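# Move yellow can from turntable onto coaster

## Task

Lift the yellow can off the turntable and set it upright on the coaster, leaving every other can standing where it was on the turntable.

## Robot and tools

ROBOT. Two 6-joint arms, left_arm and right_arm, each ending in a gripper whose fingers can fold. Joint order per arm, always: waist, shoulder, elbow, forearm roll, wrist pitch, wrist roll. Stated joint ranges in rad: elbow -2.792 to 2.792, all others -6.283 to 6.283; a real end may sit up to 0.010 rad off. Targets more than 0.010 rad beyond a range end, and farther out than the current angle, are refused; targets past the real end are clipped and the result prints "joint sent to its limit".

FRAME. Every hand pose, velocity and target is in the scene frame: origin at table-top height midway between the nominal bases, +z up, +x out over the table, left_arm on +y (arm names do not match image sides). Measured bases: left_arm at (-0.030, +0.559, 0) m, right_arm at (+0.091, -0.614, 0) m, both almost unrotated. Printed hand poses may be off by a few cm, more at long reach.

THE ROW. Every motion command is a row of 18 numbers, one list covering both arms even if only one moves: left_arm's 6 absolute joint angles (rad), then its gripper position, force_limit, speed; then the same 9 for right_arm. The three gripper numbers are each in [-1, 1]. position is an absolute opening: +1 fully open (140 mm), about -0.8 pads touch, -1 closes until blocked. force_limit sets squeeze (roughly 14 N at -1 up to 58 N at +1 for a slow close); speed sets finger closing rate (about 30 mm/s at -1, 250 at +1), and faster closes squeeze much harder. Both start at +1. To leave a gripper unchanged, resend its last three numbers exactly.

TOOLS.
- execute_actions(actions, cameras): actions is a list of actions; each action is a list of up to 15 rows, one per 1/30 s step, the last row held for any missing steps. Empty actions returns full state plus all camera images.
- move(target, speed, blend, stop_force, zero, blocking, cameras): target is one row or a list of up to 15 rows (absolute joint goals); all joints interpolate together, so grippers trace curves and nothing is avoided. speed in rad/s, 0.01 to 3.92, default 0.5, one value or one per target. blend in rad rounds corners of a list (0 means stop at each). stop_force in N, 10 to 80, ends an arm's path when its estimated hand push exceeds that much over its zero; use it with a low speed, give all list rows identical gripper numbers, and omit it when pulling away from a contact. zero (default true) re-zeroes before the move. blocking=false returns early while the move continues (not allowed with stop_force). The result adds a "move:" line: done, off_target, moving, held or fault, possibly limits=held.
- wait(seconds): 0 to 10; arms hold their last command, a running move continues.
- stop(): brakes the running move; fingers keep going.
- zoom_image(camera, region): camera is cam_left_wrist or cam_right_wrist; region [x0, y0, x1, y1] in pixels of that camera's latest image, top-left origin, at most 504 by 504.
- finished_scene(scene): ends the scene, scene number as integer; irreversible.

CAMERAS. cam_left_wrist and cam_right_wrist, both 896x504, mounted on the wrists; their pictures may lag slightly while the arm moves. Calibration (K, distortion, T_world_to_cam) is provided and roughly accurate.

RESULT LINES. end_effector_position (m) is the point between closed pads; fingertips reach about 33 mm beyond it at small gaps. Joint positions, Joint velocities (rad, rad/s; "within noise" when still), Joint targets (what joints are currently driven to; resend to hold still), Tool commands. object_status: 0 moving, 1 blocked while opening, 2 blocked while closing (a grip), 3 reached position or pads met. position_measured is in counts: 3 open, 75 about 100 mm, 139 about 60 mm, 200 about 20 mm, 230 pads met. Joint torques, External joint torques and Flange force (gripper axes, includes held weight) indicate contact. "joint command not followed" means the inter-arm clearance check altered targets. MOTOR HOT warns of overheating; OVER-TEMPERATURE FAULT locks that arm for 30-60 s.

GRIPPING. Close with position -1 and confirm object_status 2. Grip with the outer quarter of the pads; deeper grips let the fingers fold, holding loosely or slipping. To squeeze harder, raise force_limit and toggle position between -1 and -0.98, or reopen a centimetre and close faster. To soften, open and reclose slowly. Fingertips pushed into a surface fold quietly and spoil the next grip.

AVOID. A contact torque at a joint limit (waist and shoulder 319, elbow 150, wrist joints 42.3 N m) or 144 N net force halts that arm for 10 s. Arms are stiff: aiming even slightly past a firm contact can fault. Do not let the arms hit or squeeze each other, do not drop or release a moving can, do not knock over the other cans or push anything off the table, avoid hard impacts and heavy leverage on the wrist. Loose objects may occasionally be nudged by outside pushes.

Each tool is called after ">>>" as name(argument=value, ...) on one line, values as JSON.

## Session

>>> execute_actions(actions=[])

Scene clock: 0.00 s.
left_arm: end_effector_position=(+0.3446, +0.3038, +0.3658) position_measured=3 object_status=3 end_effector_quat_wxyz=(-0.434, -0.508, +0.705, -0.239) | right_arm: end_effector_position=(+0.6362, -0.6451, +0.3776) position_measured=3 object_status=3 end_effector_quat_wxyz=(+0.590, -0.550, -0.346, -0.479)
Joint positions: left_arm=[-0.061 -0.017 2.025 -0.929 1.643 3.588] | right_arm=[-0.659 0.38 1.993 1.267 2.06 -0.508]
Joint velocities: within noise
Joint torques (N m): no reading
External joint torques (N m): no reading
Flange force (N): no reading
Joint targets: left_arm=[-0.061 -0.017 2.025 -0.929 1.643 3.588] | right_arm=[-0.659 0.380 1.993 1.267 2.060 -0.508]
Tool commands: left_gripper/position=+1.0 left_gripper/force_limit=+1.0 left_gripper/speed=+1.0 right_gripper/position=+1.0 right_gripper/force_limit=+1.0 right_gripper/speed=+1.0
camera_calibration:
cam_left_wrist: T_world_to_cam=[[-0.926707, 0.356975, 0.117398, 0.177538], [0.203021, 0.738495, -0.642968, -0.0451452], [-0.316221, -0.572009, -0.756842, 0.703027], [0, 0, 0, 1]] pos_world=[0.396003, 0.372101, 0.482211]
cam_right_wrist: T_world_to_cam=[[0.948296, -0.0651355, -0.310632, -0.521218], [-0.317229, -0.163622, -0.934127, 0.449837], [0.0100189, 0.984371, -0.175825, 0.833259], [0, 0, 0, 1]] pos_world=[0.628622, -0.780583, 0.404806]

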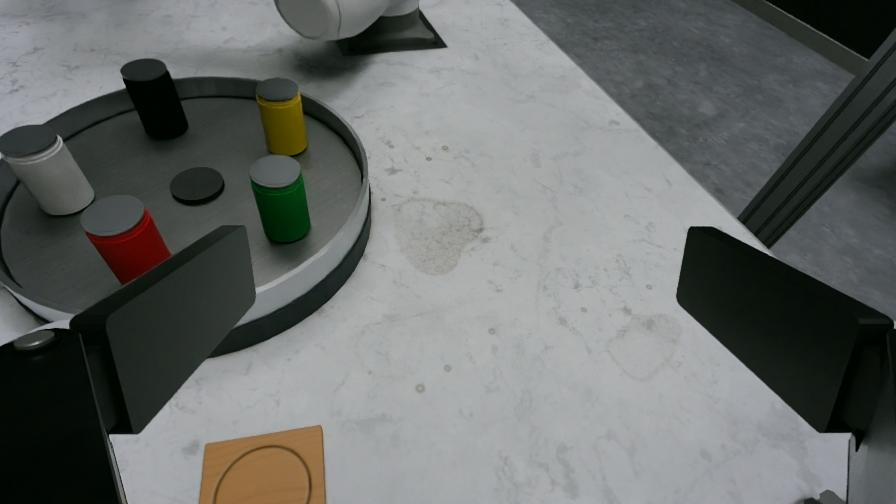

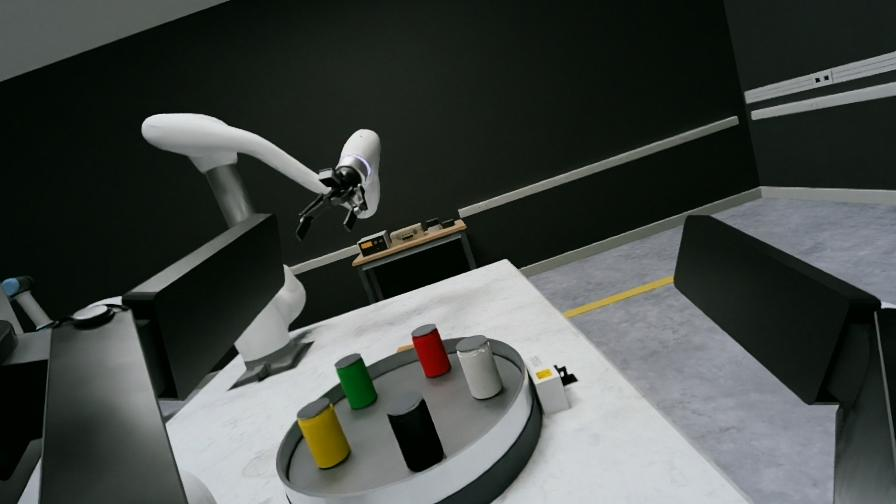

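>>> move(target=[[1.2,-0.017,2.025,-0.929,1.643,3.588,1,1,1,0.676,-0.02,1.568,0,1.594,-1.57,0.25,-1,0],[1.2,-0.017,2.025,-0.929,1.643,3.588,1,1,1,1.088,0.1735,1.7216,0,1.2465,-1.42,0.25,-1,0]], speed=[1.0,0.7], blend=[0.1,0], cameras=["cam_right_wrist"])

>>> wait(seconds=2, cameras=["cam_right_wrist"])

>>> wait(seconds=2, cameras=["cam_right_wrist"])

>>> wait(seconds=2, cameras=["cam_right_wrist"])

Scene clock: 2.87 s.
left_arm: end_effector_position=(+0.3277, +0.8381, +0.3660) position_measured=3 object_status=3 end_effector_quat_wxyz=(+0.209, +0.826, -0.270, +0.448) | right_arm: end_effector_position=(+0.3626, -0.0369, +0.2526) position_measured=98 object_status=3 end_effector_quat_wxyz=(+0.000, -0.446, +0.895, +0.000) end_effector_velocity=(-0.003, +0.002, -0.001) end_effector_angular_velocity=(+0.001, +0.000, +0.004)
Joint positions: left_arm=[1.2 -0.017 2.025 -0.929 1.643 3.588] | right_arm=[1.088 0.173 1.722 0 1.247 -1.42]
Joint velocities: left_arm=[within noise] | right_arm=[0.005 0.002 0 0.001 -0.003 0.001]
Joint torques (N m): left_arm=[-1.64 -31.05 -35.73 0.42 1 0.26] | right_arm=[-3.38 -56.74 -40.73 4.36 0.52 0.21]
External joint torques (N m): left_arm=[1.69 -2.85 0.18 -0.06 0.26 -0.25] | right_arm=[3.28 -0.45 1.33 -0.31 -0.48 -0.21]
Flange force (N): left_arm=[1.1 5.9 -2.3] | right_arm=[4.0 4.1 2.3]
Joint targets: left_arm=[1.200 -0.017 2.025 -0.929 1.643 3.588] | right_arm=[1.088 0.173 1.722 0.000 1.246 -1.420]
move: done
camera_calibration:
cam_right_wrist: T_world_to_cam=[[-0.803273, 0.595611, -0.000785308, 0.320299], [0.559234, 0.754666, 0.343126, -0.260824], [0.204962, 0.275185, -0.939289, 0.311405], [0, 0, 0, 1]] pos_world=[0.339323, -0.0796325, 0.382246]
Images, in order (width x height): cam_right_wrist 896x504.

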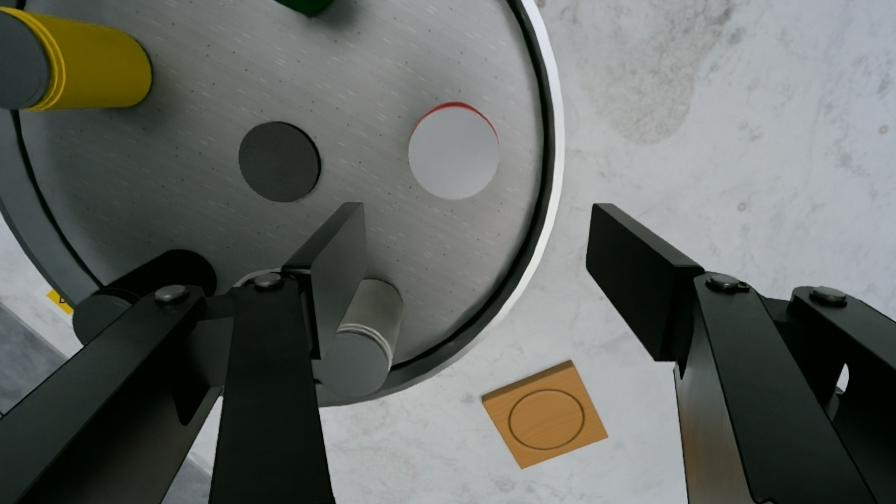

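Scene clock: 4.87 s.
left_arm: end_effector_position=(+0.3277, +0.8381, +0.3660) position_measured=3 object_status=3 end_effector_quat_wxyz=(+0.209, +0.826, -0.270, +0.448) | right_arm: end_effector_position=(+0.3626, -0.0369, +0.2525) position_measured=98 object_status=3 end_effector_quat_wxyz=(+0.000, -0.446, +0.895, +0.000)
Joint positions: left_arm=[1.2 -0.017 2.025 -0.929 1.643 3.588] | right_arm=[1.088 0.174 1.722 0 1.247 -1.42]
Joint torques (N m): left_arm=[-1.38 -30.93 -35.59 0.46 1.02 0.27] | right_arm=[-3.96 -56.42 -40.34 4.34 0.28 0.17]
External joint torques (N m): left_arm=[1.42 -3.02 -0.3 -0.1 0.23 -0.26] | right_arm=[4.01 -0.62 1.06 -0.29 -0.24 -0.17]
Flange force (N): left_arm=[1.9 5.3 -2.3] | right_arm=[3.9 5.4 1.4]
Joint targets: left_arm=[1.200 -0.017 2.025 -0.929 1.643 3.588] | right_arm=[1.088 0.173 1.722 0.000 1.246 -1.420]
Tool commands: left_gripper/position=+1.0 left_gripper/force_limit=+1.0 left_gripper/speed=+1.0 right_gripper/position=+0.25 right_gripper/force_limit=-1.0 right_gripper/speed=+0.0
wait: 2.00 s; at rest by 0.17 s
camera_calibration:
cam_right_wrist: T_world_to_cam=[[-0.803368, 0.595483, -0.000759111, 0.320251], [0.559133, 0.754766, 0.343072, -0.260802], [0.204867, 0.275189, -0.939309, 0.311324], [0, 0, 0, 1]] pos_world=[0.339322, -0.0795326, 0.382146]
Images, in order (width x height): cam_right_wrist 896x504.

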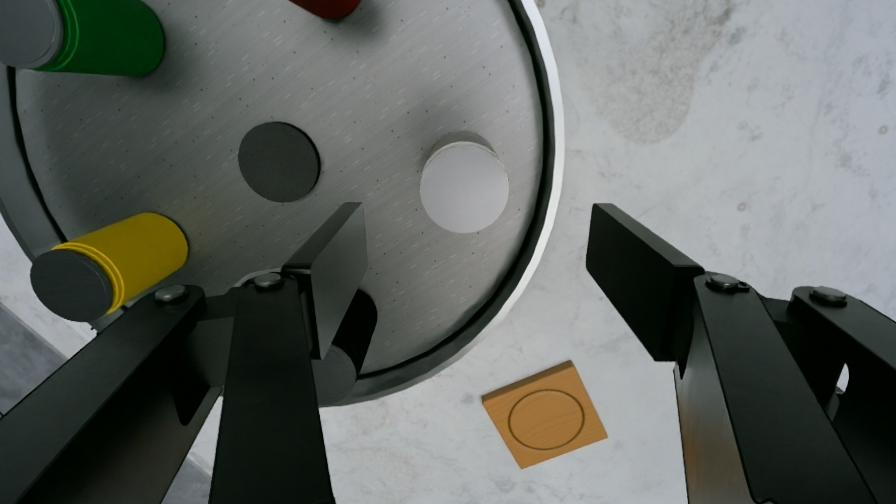

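Scene clock: 6.87 s.
left_arm: end_effector_position=(+0.3277, +0.8381, +0.3660) position_measured=3 object_status=3 end_effector_quat_wxyz=(+0.209, +0.826, -0.270, +0.448) | right_arm: end_effector_position=(+0.3626, -0.0369, +0.2525) position_measured=98 object_status=3 end_effector_quat_wxyz=(+0.000, -0.446, +0.895, +0.000)
Joint positions: left_arm=[1.2 -0.017 2.025 -0.929 1.643 3.588] | right_arm=[1.088 0.174 1.722 0 1.247 -1.42]
Joint torques (N m): left_arm=[-1.67 -30.67 -35.73 0.44 0.98 0.25] | right_arm=[-3.97 -56.34 -40.27 4.37 0.29 0.15]
External joint torques (N m): left_arm=[1.59 -3.2 -0.12 -0.09 0.27 -0.25] | right_arm=[3.98 -0.65 0.97 -0.32 -0.25 -0.15]
Flange force (N): left_arm=[1.7 6.0 -2.4] | right_arm=[3.7 5.4 1.3]
Joint targets: left_arm=[1.200 -0.017 2.025 -0.929 1.643 3.588] | right_arm=[1.088 0.173 1.722 0.000 1.246 -1.420]
Tool commands: left_gripper/position=+1.0 left_gripper/force_limit=+1.0 left_gripper/speed=+1.0 right_gripper/position=+0.25 right_gripper/force_limit=-1.0 right_gripper/speed=+0.0
wait: 2.00 s; at rest by 0.17 s
camera_calibration:
cam_right_wrist: T_world_to_cam=[[-0.803368, 0.595483, -0.000759111, 0.320251], [0.559133, 0.754766, 0.343072, -0.260802], [0.204867, 0.275189, -0.939309, 0.311324], [0, 0, 0, 1]] pos_world=[0.339322, -0.0795326, 0.382146]
Images, in order (width x height): cam_right_wrist 896x504.

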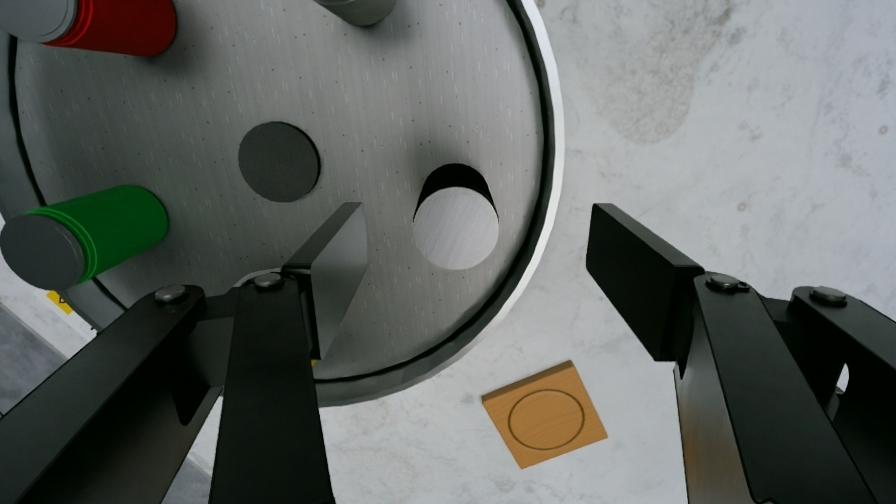

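Scene clock: 8.87 s.
left_arm: end_effector_position=(+0.3277, +0.8381, +0.3660) position_measured=3 object_status=3 end_effector_quat_wxyz=(+0.209, +0.826, -0.270, +0.448) | right_arm: end_effector_position=(+0.3626, -0.0369, +0.2525) position_measured=98 object_status=3 end_effector_quat_wxyz=(+0.000, -0.446, +0.895, +0.000)
Joint positions: left_arm=[1.2 -0.017 2.025 -0.929 1.643 3.588] | right_arm=[1.088 0.174 1.722 0 1.247 -1.42]
Joint torques (N m): left_arm=[-1.57 -30.8 -35.75 0.44 1.01 0.27] | right_arm=[-4.12 -56.04 -40.34 4.38 0.31 0.13]
External joint torques (N m): left_arm=[1.66 -3.2 0.14 -0.08 0.25 -0.26] | right_arm=[4.27 -1 0.98 -0.32 -0.27 -0.13]
Flange force (N): left_arm=[1.4 6.4 -2.2] | right_arm=[4.4 5.7 1.2]
Joint targets: left_arm=[1.200 -0.017 2.025 -0.929 1.643 3.588] | right_arm=[1.088 0.173 1.722 0.000 1.246 -1.420]
Tool commands: left_gripper/position=+1.0 left_gripper/force_limit=+1.0 left_gripper/speed=+1.0 right_gripper/position=+0.25 right_gripper/force_limit=-1.0 right_gripper/speed=+0.0
wait: 2.00 s; at rest by 0.17 s
camera_calibration:
cam_right_wrist: T_world_to_cam=[[-0.803368, 0.595483, -0.000759111, 0.320251], [0.559133, 0.754766, 0.343072, -0.260802], [0.204867, 0.275189, -0.939309, 0.311324], [0, 0, 0, 1]] pos_world=[0.339322, -0.0795326, 0.382146]
Images, in order (width x height): cam_right_wrist 896x504.

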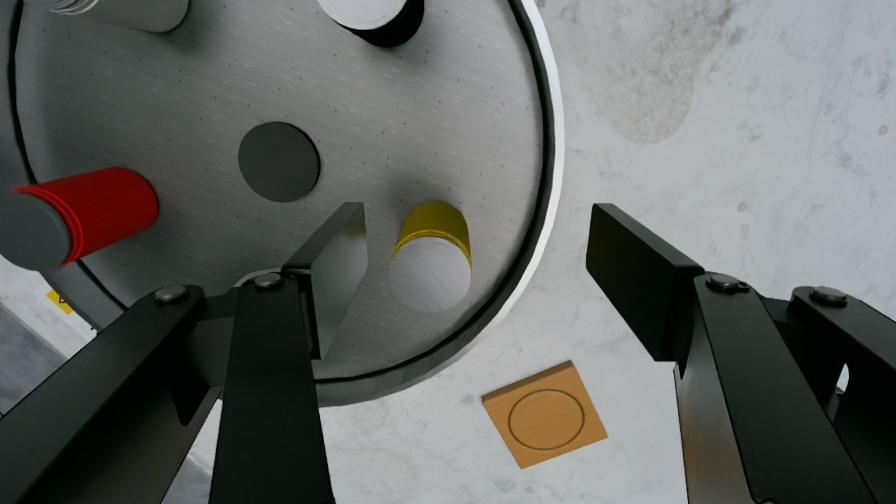

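>>> move(target=[1.2,-0.017,2.025,-0.929,1.643,3.588,1,1,1,1.0833,0.2379,1.8351,0,1.0686,-1.425,0.15,-1,-0.5], speed=0.2)

>>> wait(seconds=8.2, cameras=["cam_right_wrist"])

Scene clock: 10.60 s.
left_arm: end_effector_position=(+0.3277, +0.8381, +0.3660) position_measured=3 object_status=3 end_effector_quat_wxyz=(+0.209, +0.826, -0.270, +0.448) | right_arm: end_effector_position=(+0.3649, -0.0389, +0.1535) position_measured=110 object_status=3 end_effector_quat_wxyz=(+0.000, -0.447, +0.895, +0.000)
Joint positions: left_arm=[1.2 -0.017 2.025 -0.929 1.643 3.588] | right_arm=[1.083 0.238 1.835 0 1.069 -1.425]
Joint torques (N m): left_arm=[-1.44 -30.85 -35.72 0.41 1.02 0.28] | right_arm=[-4.23 -60.24 -37.47 4.08 0.25 0.17]
External joint torques (N m): left_arm=[1.44 -3.02 0.22 -0.06 0.25 -0.28] | right_arm=[4.41 -0.47 1.05 -0.32 -0.2 -0.17]
Flange force (N): left_arm=[1.5 6.0 -1.8] | right_arm=[3.7 6.0 1.0]
Joint targets: left_arm=[1.200 -0.017 2.025 -0.929 1.643 3.588] | right_arm=[1.083 0.238 1.835 0.000 1.069 -1.425]
move: done

Scene clock: 18.80 s.
left_arm: end_effector_position=(+0.3277, +0.8381, +0.3660) position_measured=3 object_status=3 end_effector_quat_wxyz=(+0.209, +0.826, -0.270, +0.448) | right_arm: end_effector_position=(+0.3649, -0.0389, +0.1534) position_measured=110 object_status=3 end_effector_quat_wxyz=(+0.000, -0.447, +0.895, +0.000)
Joint positions: left_arm=[1.2 -0.017 2.025 -0.929 1.643 3.588] | right_arm=[1.083 0.238 1.835 0 1.069 -1.425]
Joint torques (N m): left_arm=[-1.36 -30.91 -35.75 0.46 1.04 0.25] | right_arm=[-4.24 -59.69 -37.15 4.03 0.31 0.17]
External joint torques (N m): left_arm=[1.3 -2.83 0.22 -0.11 0.22 -0.24] | right_arm=[4.29 -1.04 0.73 -0.28 -0.27 -0.17]
Flange force (N): left_arm=[1.4 5.6 -1.5] | right_arm=[3.9 5.8 0.4]
Joint targets: left_arm=[1.200 -0.017 2.025 -0.929 1.643 3.588] | right_arm=[1.083 0.238 1.835 0.000 1.069 -1.425]
Tool commands: left_gripper/position=+1.0 left_gripper/force_limit=+1.0 left_gripper/speed=+1.0 right_gripper/position=+0.15 right_gripper/force_limit=-1.0 right_gripper/speed=-0.5
wait: 8.20 s; at rest by 0.17 s
camera_calibration:
cam_right_wrist: T_world_to_cam=[[-0.803598, 0.595172, -0.000753242, 0.323265], [0.55884, 0.754977, 0.343086, -0.226465], [0.204764, 0.275283, -0.939304, 0.218359], [0, 0, 0, 1]] pos_world=[0.341621, -0.0815324, 0.283046]
Images, in order (width x height): cam_right_wrist 896x504.

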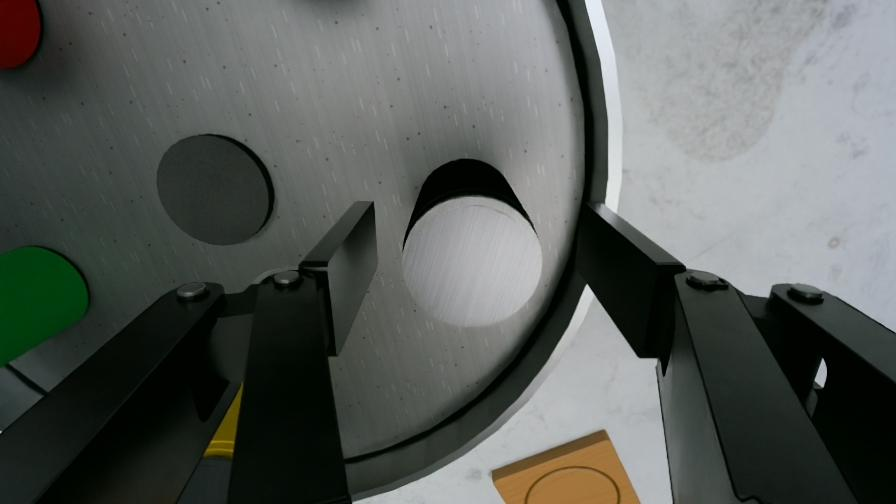

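>>> wait(seconds=2.07)

>>> execute_actions(actions=[[[1.2,-0.017,2.025,-0.929,1.643,3.588,1,1,1,1.0833,0.2379,1.8351,0,1.0686,-1.425,-1,-1,-0.5]]], cameras=["cam_right_wrist"])

Scene clock: 21.00 s.
left_arm: end_effector_position=(+0.3277, +0.8381, +0.3660) position_measured=3 object_status=3 end_effector_quat_wxyz=(+0.209, +0.826, -0.270, +0.448) | right_arm: end_effector_position=(+0.3649, -0.0389, +0.1534) position_measured=110 object_status=3 end_effector_quat_wxyz=(+0.000, -0.447, +0.895, +0.000)
Joint positions: left_arm=[1.2 -0.017 2.025 -0.929 1.643 3.588] | right_arm=[1.083 0.238 1.835 0 1.069 -1.425]
Joint torques (N m): left_arm=[-1.66 -30.97 -35.75 0.43 1.01 0.28] | right_arm=[-4.06 -59.67 -37.09 4.09 0.3 0.17]
External joint torques (N m): left_arm=[1.64 -2.88 0.12 -0.08 0.25 -0.28] | right_arm=[4 -0.62 0.72 -0.34 -0.26 -0.17]
Flange force (N): left_arm=[1.2 5.8 -2.2] | right_arm=[3.2 5.5 0.7]
Joint targets: left_arm=[1.200 -0.017 2.025 -0.929 1.643 3.588] | right_arm=[1.083 0.238 1.835 0.000 1.069 -1.425]
Tool commands: left_gripper/position=+1.0 left_gripper/force_limit=+1.0 left_gripper/speed=+1.0 right_gripper/position=+0.15 right_gripper/force_limit=-1.0 right_gripper/speed=-0.5
wait: 2.10 s; at rest by 0.07 s

Scene clock: 21.70 s.
left_arm: end_effector_position=(+0.3277, +0.8381, +0.3660) position_measured=3 object_status=3 end_effector_quat_wxyz=(+0.209, +0.826, -0.270, +0.448) | right_arm: end_effector_position=(+0.3649, -0.0389, +0.1534) position_measured=154 object_status=2 end_effector_quat_wxyz=(+0.000, -0.447, +0.895, +0.000)
Joint positions: left_arm=[1.2 -0.017 2.025 -0.929 1.643 3.588] | right_arm=[1.083 0.238 1.835 0 1.069 -1.425]
Joint torques (N m): left_arm=[-1.53 -30.94 -35.68 0.46 0.99 0.28] | right_arm=[-4.53 -51.49 -32.18 3.8 -0.71 0.17]
External joint torques (N m): left_arm=[1.51 -2.88 -0.14 -0.1 0.26 -0.27] | right_arm=[4.43 -8.68 -4.01 -0.08 0.75 -0.17]
Flange force (N): left_arm=[1.6 5.4 -2.3] | right_arm=[5.7 5.7 -12.3]
Joint targets: left_arm=[1.200 -0.017 2.025 -0.929 1.643 3.588] | right_arm=[1.083 0.238 1.835 0.000 1.069 -1.425]
camera_calibration:
cam_right_wrist: T_world_to_cam=[[-0.803598, 0.595172, -0.000753242, 0.323265], [0.55884, 0.754977, 0.343086, -0.226465], [0.204764, 0.275283, -0.939304, 0.218359], [0, 0, 0, 1]] pos_world=[0.341621, -0.0815324, 0.283046]
Images, in order (width x height): cam_right_wrist 896x504.

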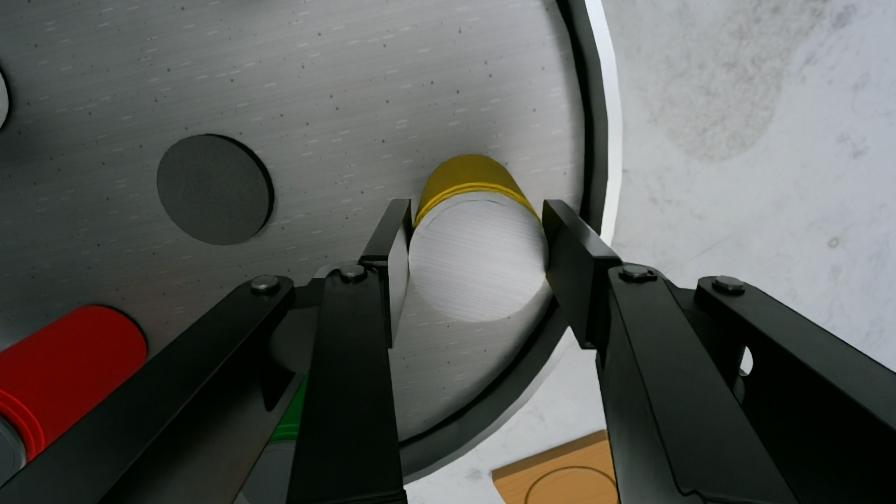

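>>> move(target=[[1.2,-0.017,2.025,-0.929,1.643,3.588,1,1,1,1.0833,0.1735,1.7216,0,1.2465,-1.425,-1,-1,-0.5],[1.2,-0.017,2.025,-0.929,1.643,3.588,1,1,1,1.1467,0.6449,1.0422,0,1.4545,-1.416,-1,-1,-0.5],[1.2,-0.017,2.025,-0.929,1.643,3.588,1,1,1,1.1467,0.6882,1.1992,0,1.2542,-1.416,-1,-1,-0.5]], speed=[0.4,0.5,0.3], blend=[0.05,0.04,0], cameras=["cam_right_wrist"])

Scene clock: 24.90 s.
left_arm: end_effector_position=(+0.3277, +0.8381, +0.3660) position_measured=3 object_status=3 end_effector_quat_wxyz=(+0.209, +0.826, -0.270, +0.448) | right_arm: end_effector_position=(+0.4499, +0.2393, +0.1249) position_measured=154 object_status=2 end_effector_quat_wxyz=(+0.000, -0.471, +0.882, +0.000)
Joint positions: left_arm=[1.2 -0.017 2.025 -0.929 1.643 3.588] | right_arm=[1.147 0.688 1.199 0 1.254 -1.416]
Joint torques (N m): left_arm=[-1.72 -31.01 -35.62 0.44 1.04 0.31] | right_arm=[-4.09 -105.84 -41.16 4.39 0.12 0.19]
External joint torques (N m): left_arm=[1.7 -3.11 -0.24 -0.09 0.22 -0.31] | right_arm=[4.52 1.34 1.74 -0.32 -0.08 -0.19]
Flange force (N): left_arm=[1.7 5.7 -2.7] | right_arm=[3.5 4.1 2.5]
Joint targets: left_arm=[1.200 -0.017 2.025 -0.929 1.643 3.588] | right_arm=[1.147 0.688 1.199 0.000 1.254 -1.416]
move: done
camera_calibration:
cam_right_wrist: T_world_to_cam=[[-0.83471, 0.55069, -0.000734258, 0.250666], [0.517055, 0.784185, 0.343086, -0.462349], [0.18951, 0.285998, -0.939304, 0.101923], [0, 0, 0, 1]] pos_world=[0.428978, 0.195378, 0.254546]
Images, in order (width x height): cam_right_wrist 896x504.

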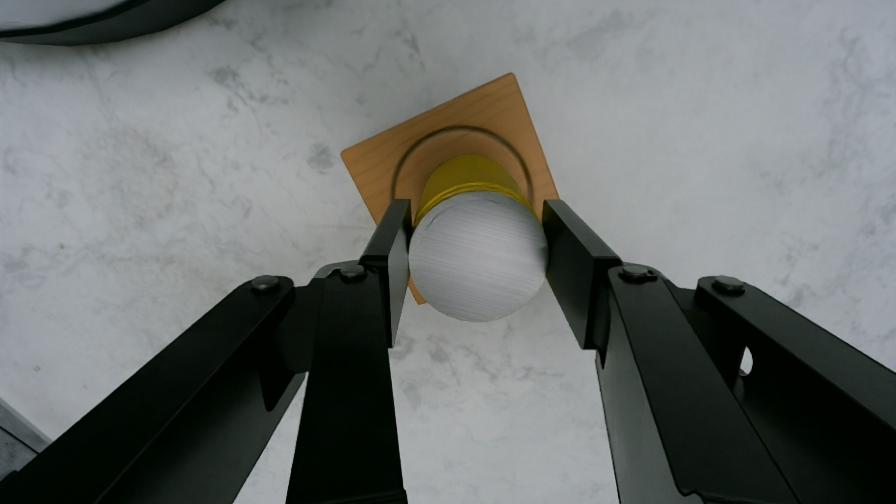

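>>> move(target=[1.2,-0.017,2.025,-0.929,1.643,3.588,1,1,1,1.1467,0.7021,1.2217,0,1.2178,-1.416,-1,-1,-0.5], speed=0.03, stop_force=12)

Scene clock: 26.20 s.
left_arm: end_effector_position=(+0.3277, +0.8381, +0.3660) position_measured=3 object_status=3 end_effector_quat_wxyz=(+0.209, +0.826, -0.270, +0.448) | right_arm: end_effector_position=(+0.4499, +0.2394, +0.1131) position_measured=154 object_status=2 end_effector_quat_wxyz=(+0.000, -0.471, +0.882, +0.000)
Joint positions: left_arm=[1.2 -0.017 2.025 -0.929 1.643 3.588] | right_arm=[1.147 0.695 1.21 0 1.237 -1.416]
Joint torques (N m): left_arm=[-1.59 -30.79 -35.65 0.44 0.99 0.27] | right_arm=[-4.09 -83.91 -29.6 4.39 -0.76 0.16]
External joint torques (N m): left_arm=[1.6 -3.13 -0.03 -0.09 0.27 -0.27] | right_arm=[3.9 -20.8 -9.6 -0.36 0.8 -0.16]
Flange force (N): left_arm=[1.6 6.0 -2.3] | right_arm=[6.0 2.9 -21.6]
Joint targets: left_arm=[1.200 -0.017 2.025 -0.929 1.643 3.588] | right_arm=[1.147 0.695 1.210 0.000 1.237 -1.416]
move: contact (right_arm); right_arm: the wrist pitch is farthest, 0.019 rad from its target

>>> move(target=[[1.2,-0.017,2.025,-0.929,1.643,3.588,1,1,1,1.147,0.695,1.21,0,1.237,-1.416,0.1,-1,-1],[1.2,-0.017,2.025,-0.929,1.643,3.588,1,1,1,1.1467,0.6449,1.0422,0,1.4545,-1.416,0.1,-1,-1]], speed=0.4, cameras=["cam_right_wrist"])

Scene clock: 28.43 s.
left_arm: end_effector_position=(+0.3277, +0.8381, +0.3660) position_measured=3 object_status=3 end_effector_quat_wxyz=(+0.209, +0.826, -0.270, +0.448) | right_arm: end_effector_position=(+0.4511, +0.2419, +0.2505) position_measured=117 object_status=3 end_effector_quat_wxyz=(+0.000, -0.471, +0.882, +0.000)
Joint positions: left_arm=[1.2 -0.017 2.025 -0.929 1.643 3.588] | right_arm=[1.147 0.645 1.042 0 1.454 -1.416]
Joint torques (N m): left_arm=[-1.52 -31.03 -35.58 0.44 1 0.28] | right_arm=[-3.85 -102.79 -42.03 4.57 0.16 0.17]
External joint torques (N m): left_arm=[1.51 -3.03 -0.34 -0.1 0.25 -0.27] | right_arm=[3.89 -0.26 0.76 -0.32 -0.12 -0.17]
Flange force (N): left_arm=[1.9 5.4 -2.5] | right_arm=[3.5 3.4 1.2]
Joint targets: left_arm=[1.200 -0.017 2.025 -0.929 1.643 3.588] | right_arm=[1.147 0.645 1.042 0.000 1.454 -1.416]
move: done
camera_calibration:
cam_right_wrist: T_world_to_cam=[[-0.834739, 0.550645, -0.000754004, 0.250357], [0.517008, 0.784216, 0.343086, -0.508051], [0.18951, 0.285997, -0.939304, 0.218835], [0, 0, 0, 1]] pos_world=[0.430177, 0.197978, 0.380046]
Images, in order (width x height): cam_right_wrist 896x504.

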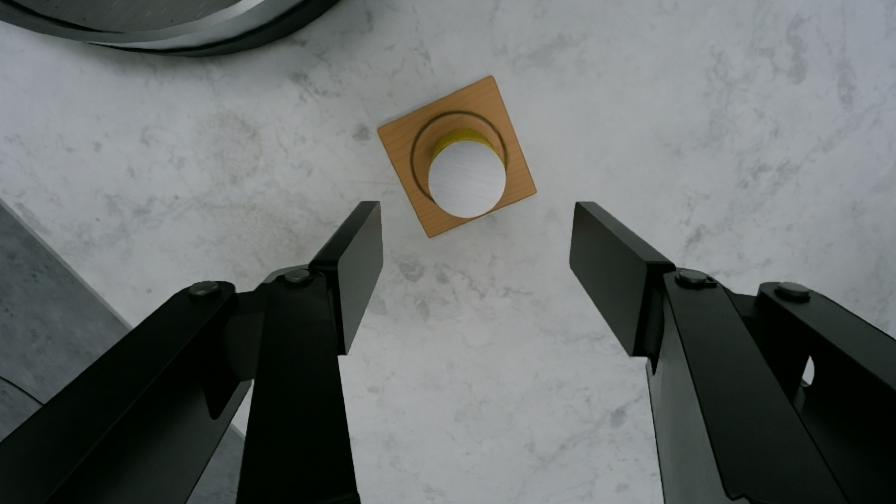

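>>> finished_scene(scene=2)

The scene is finished: the task was done.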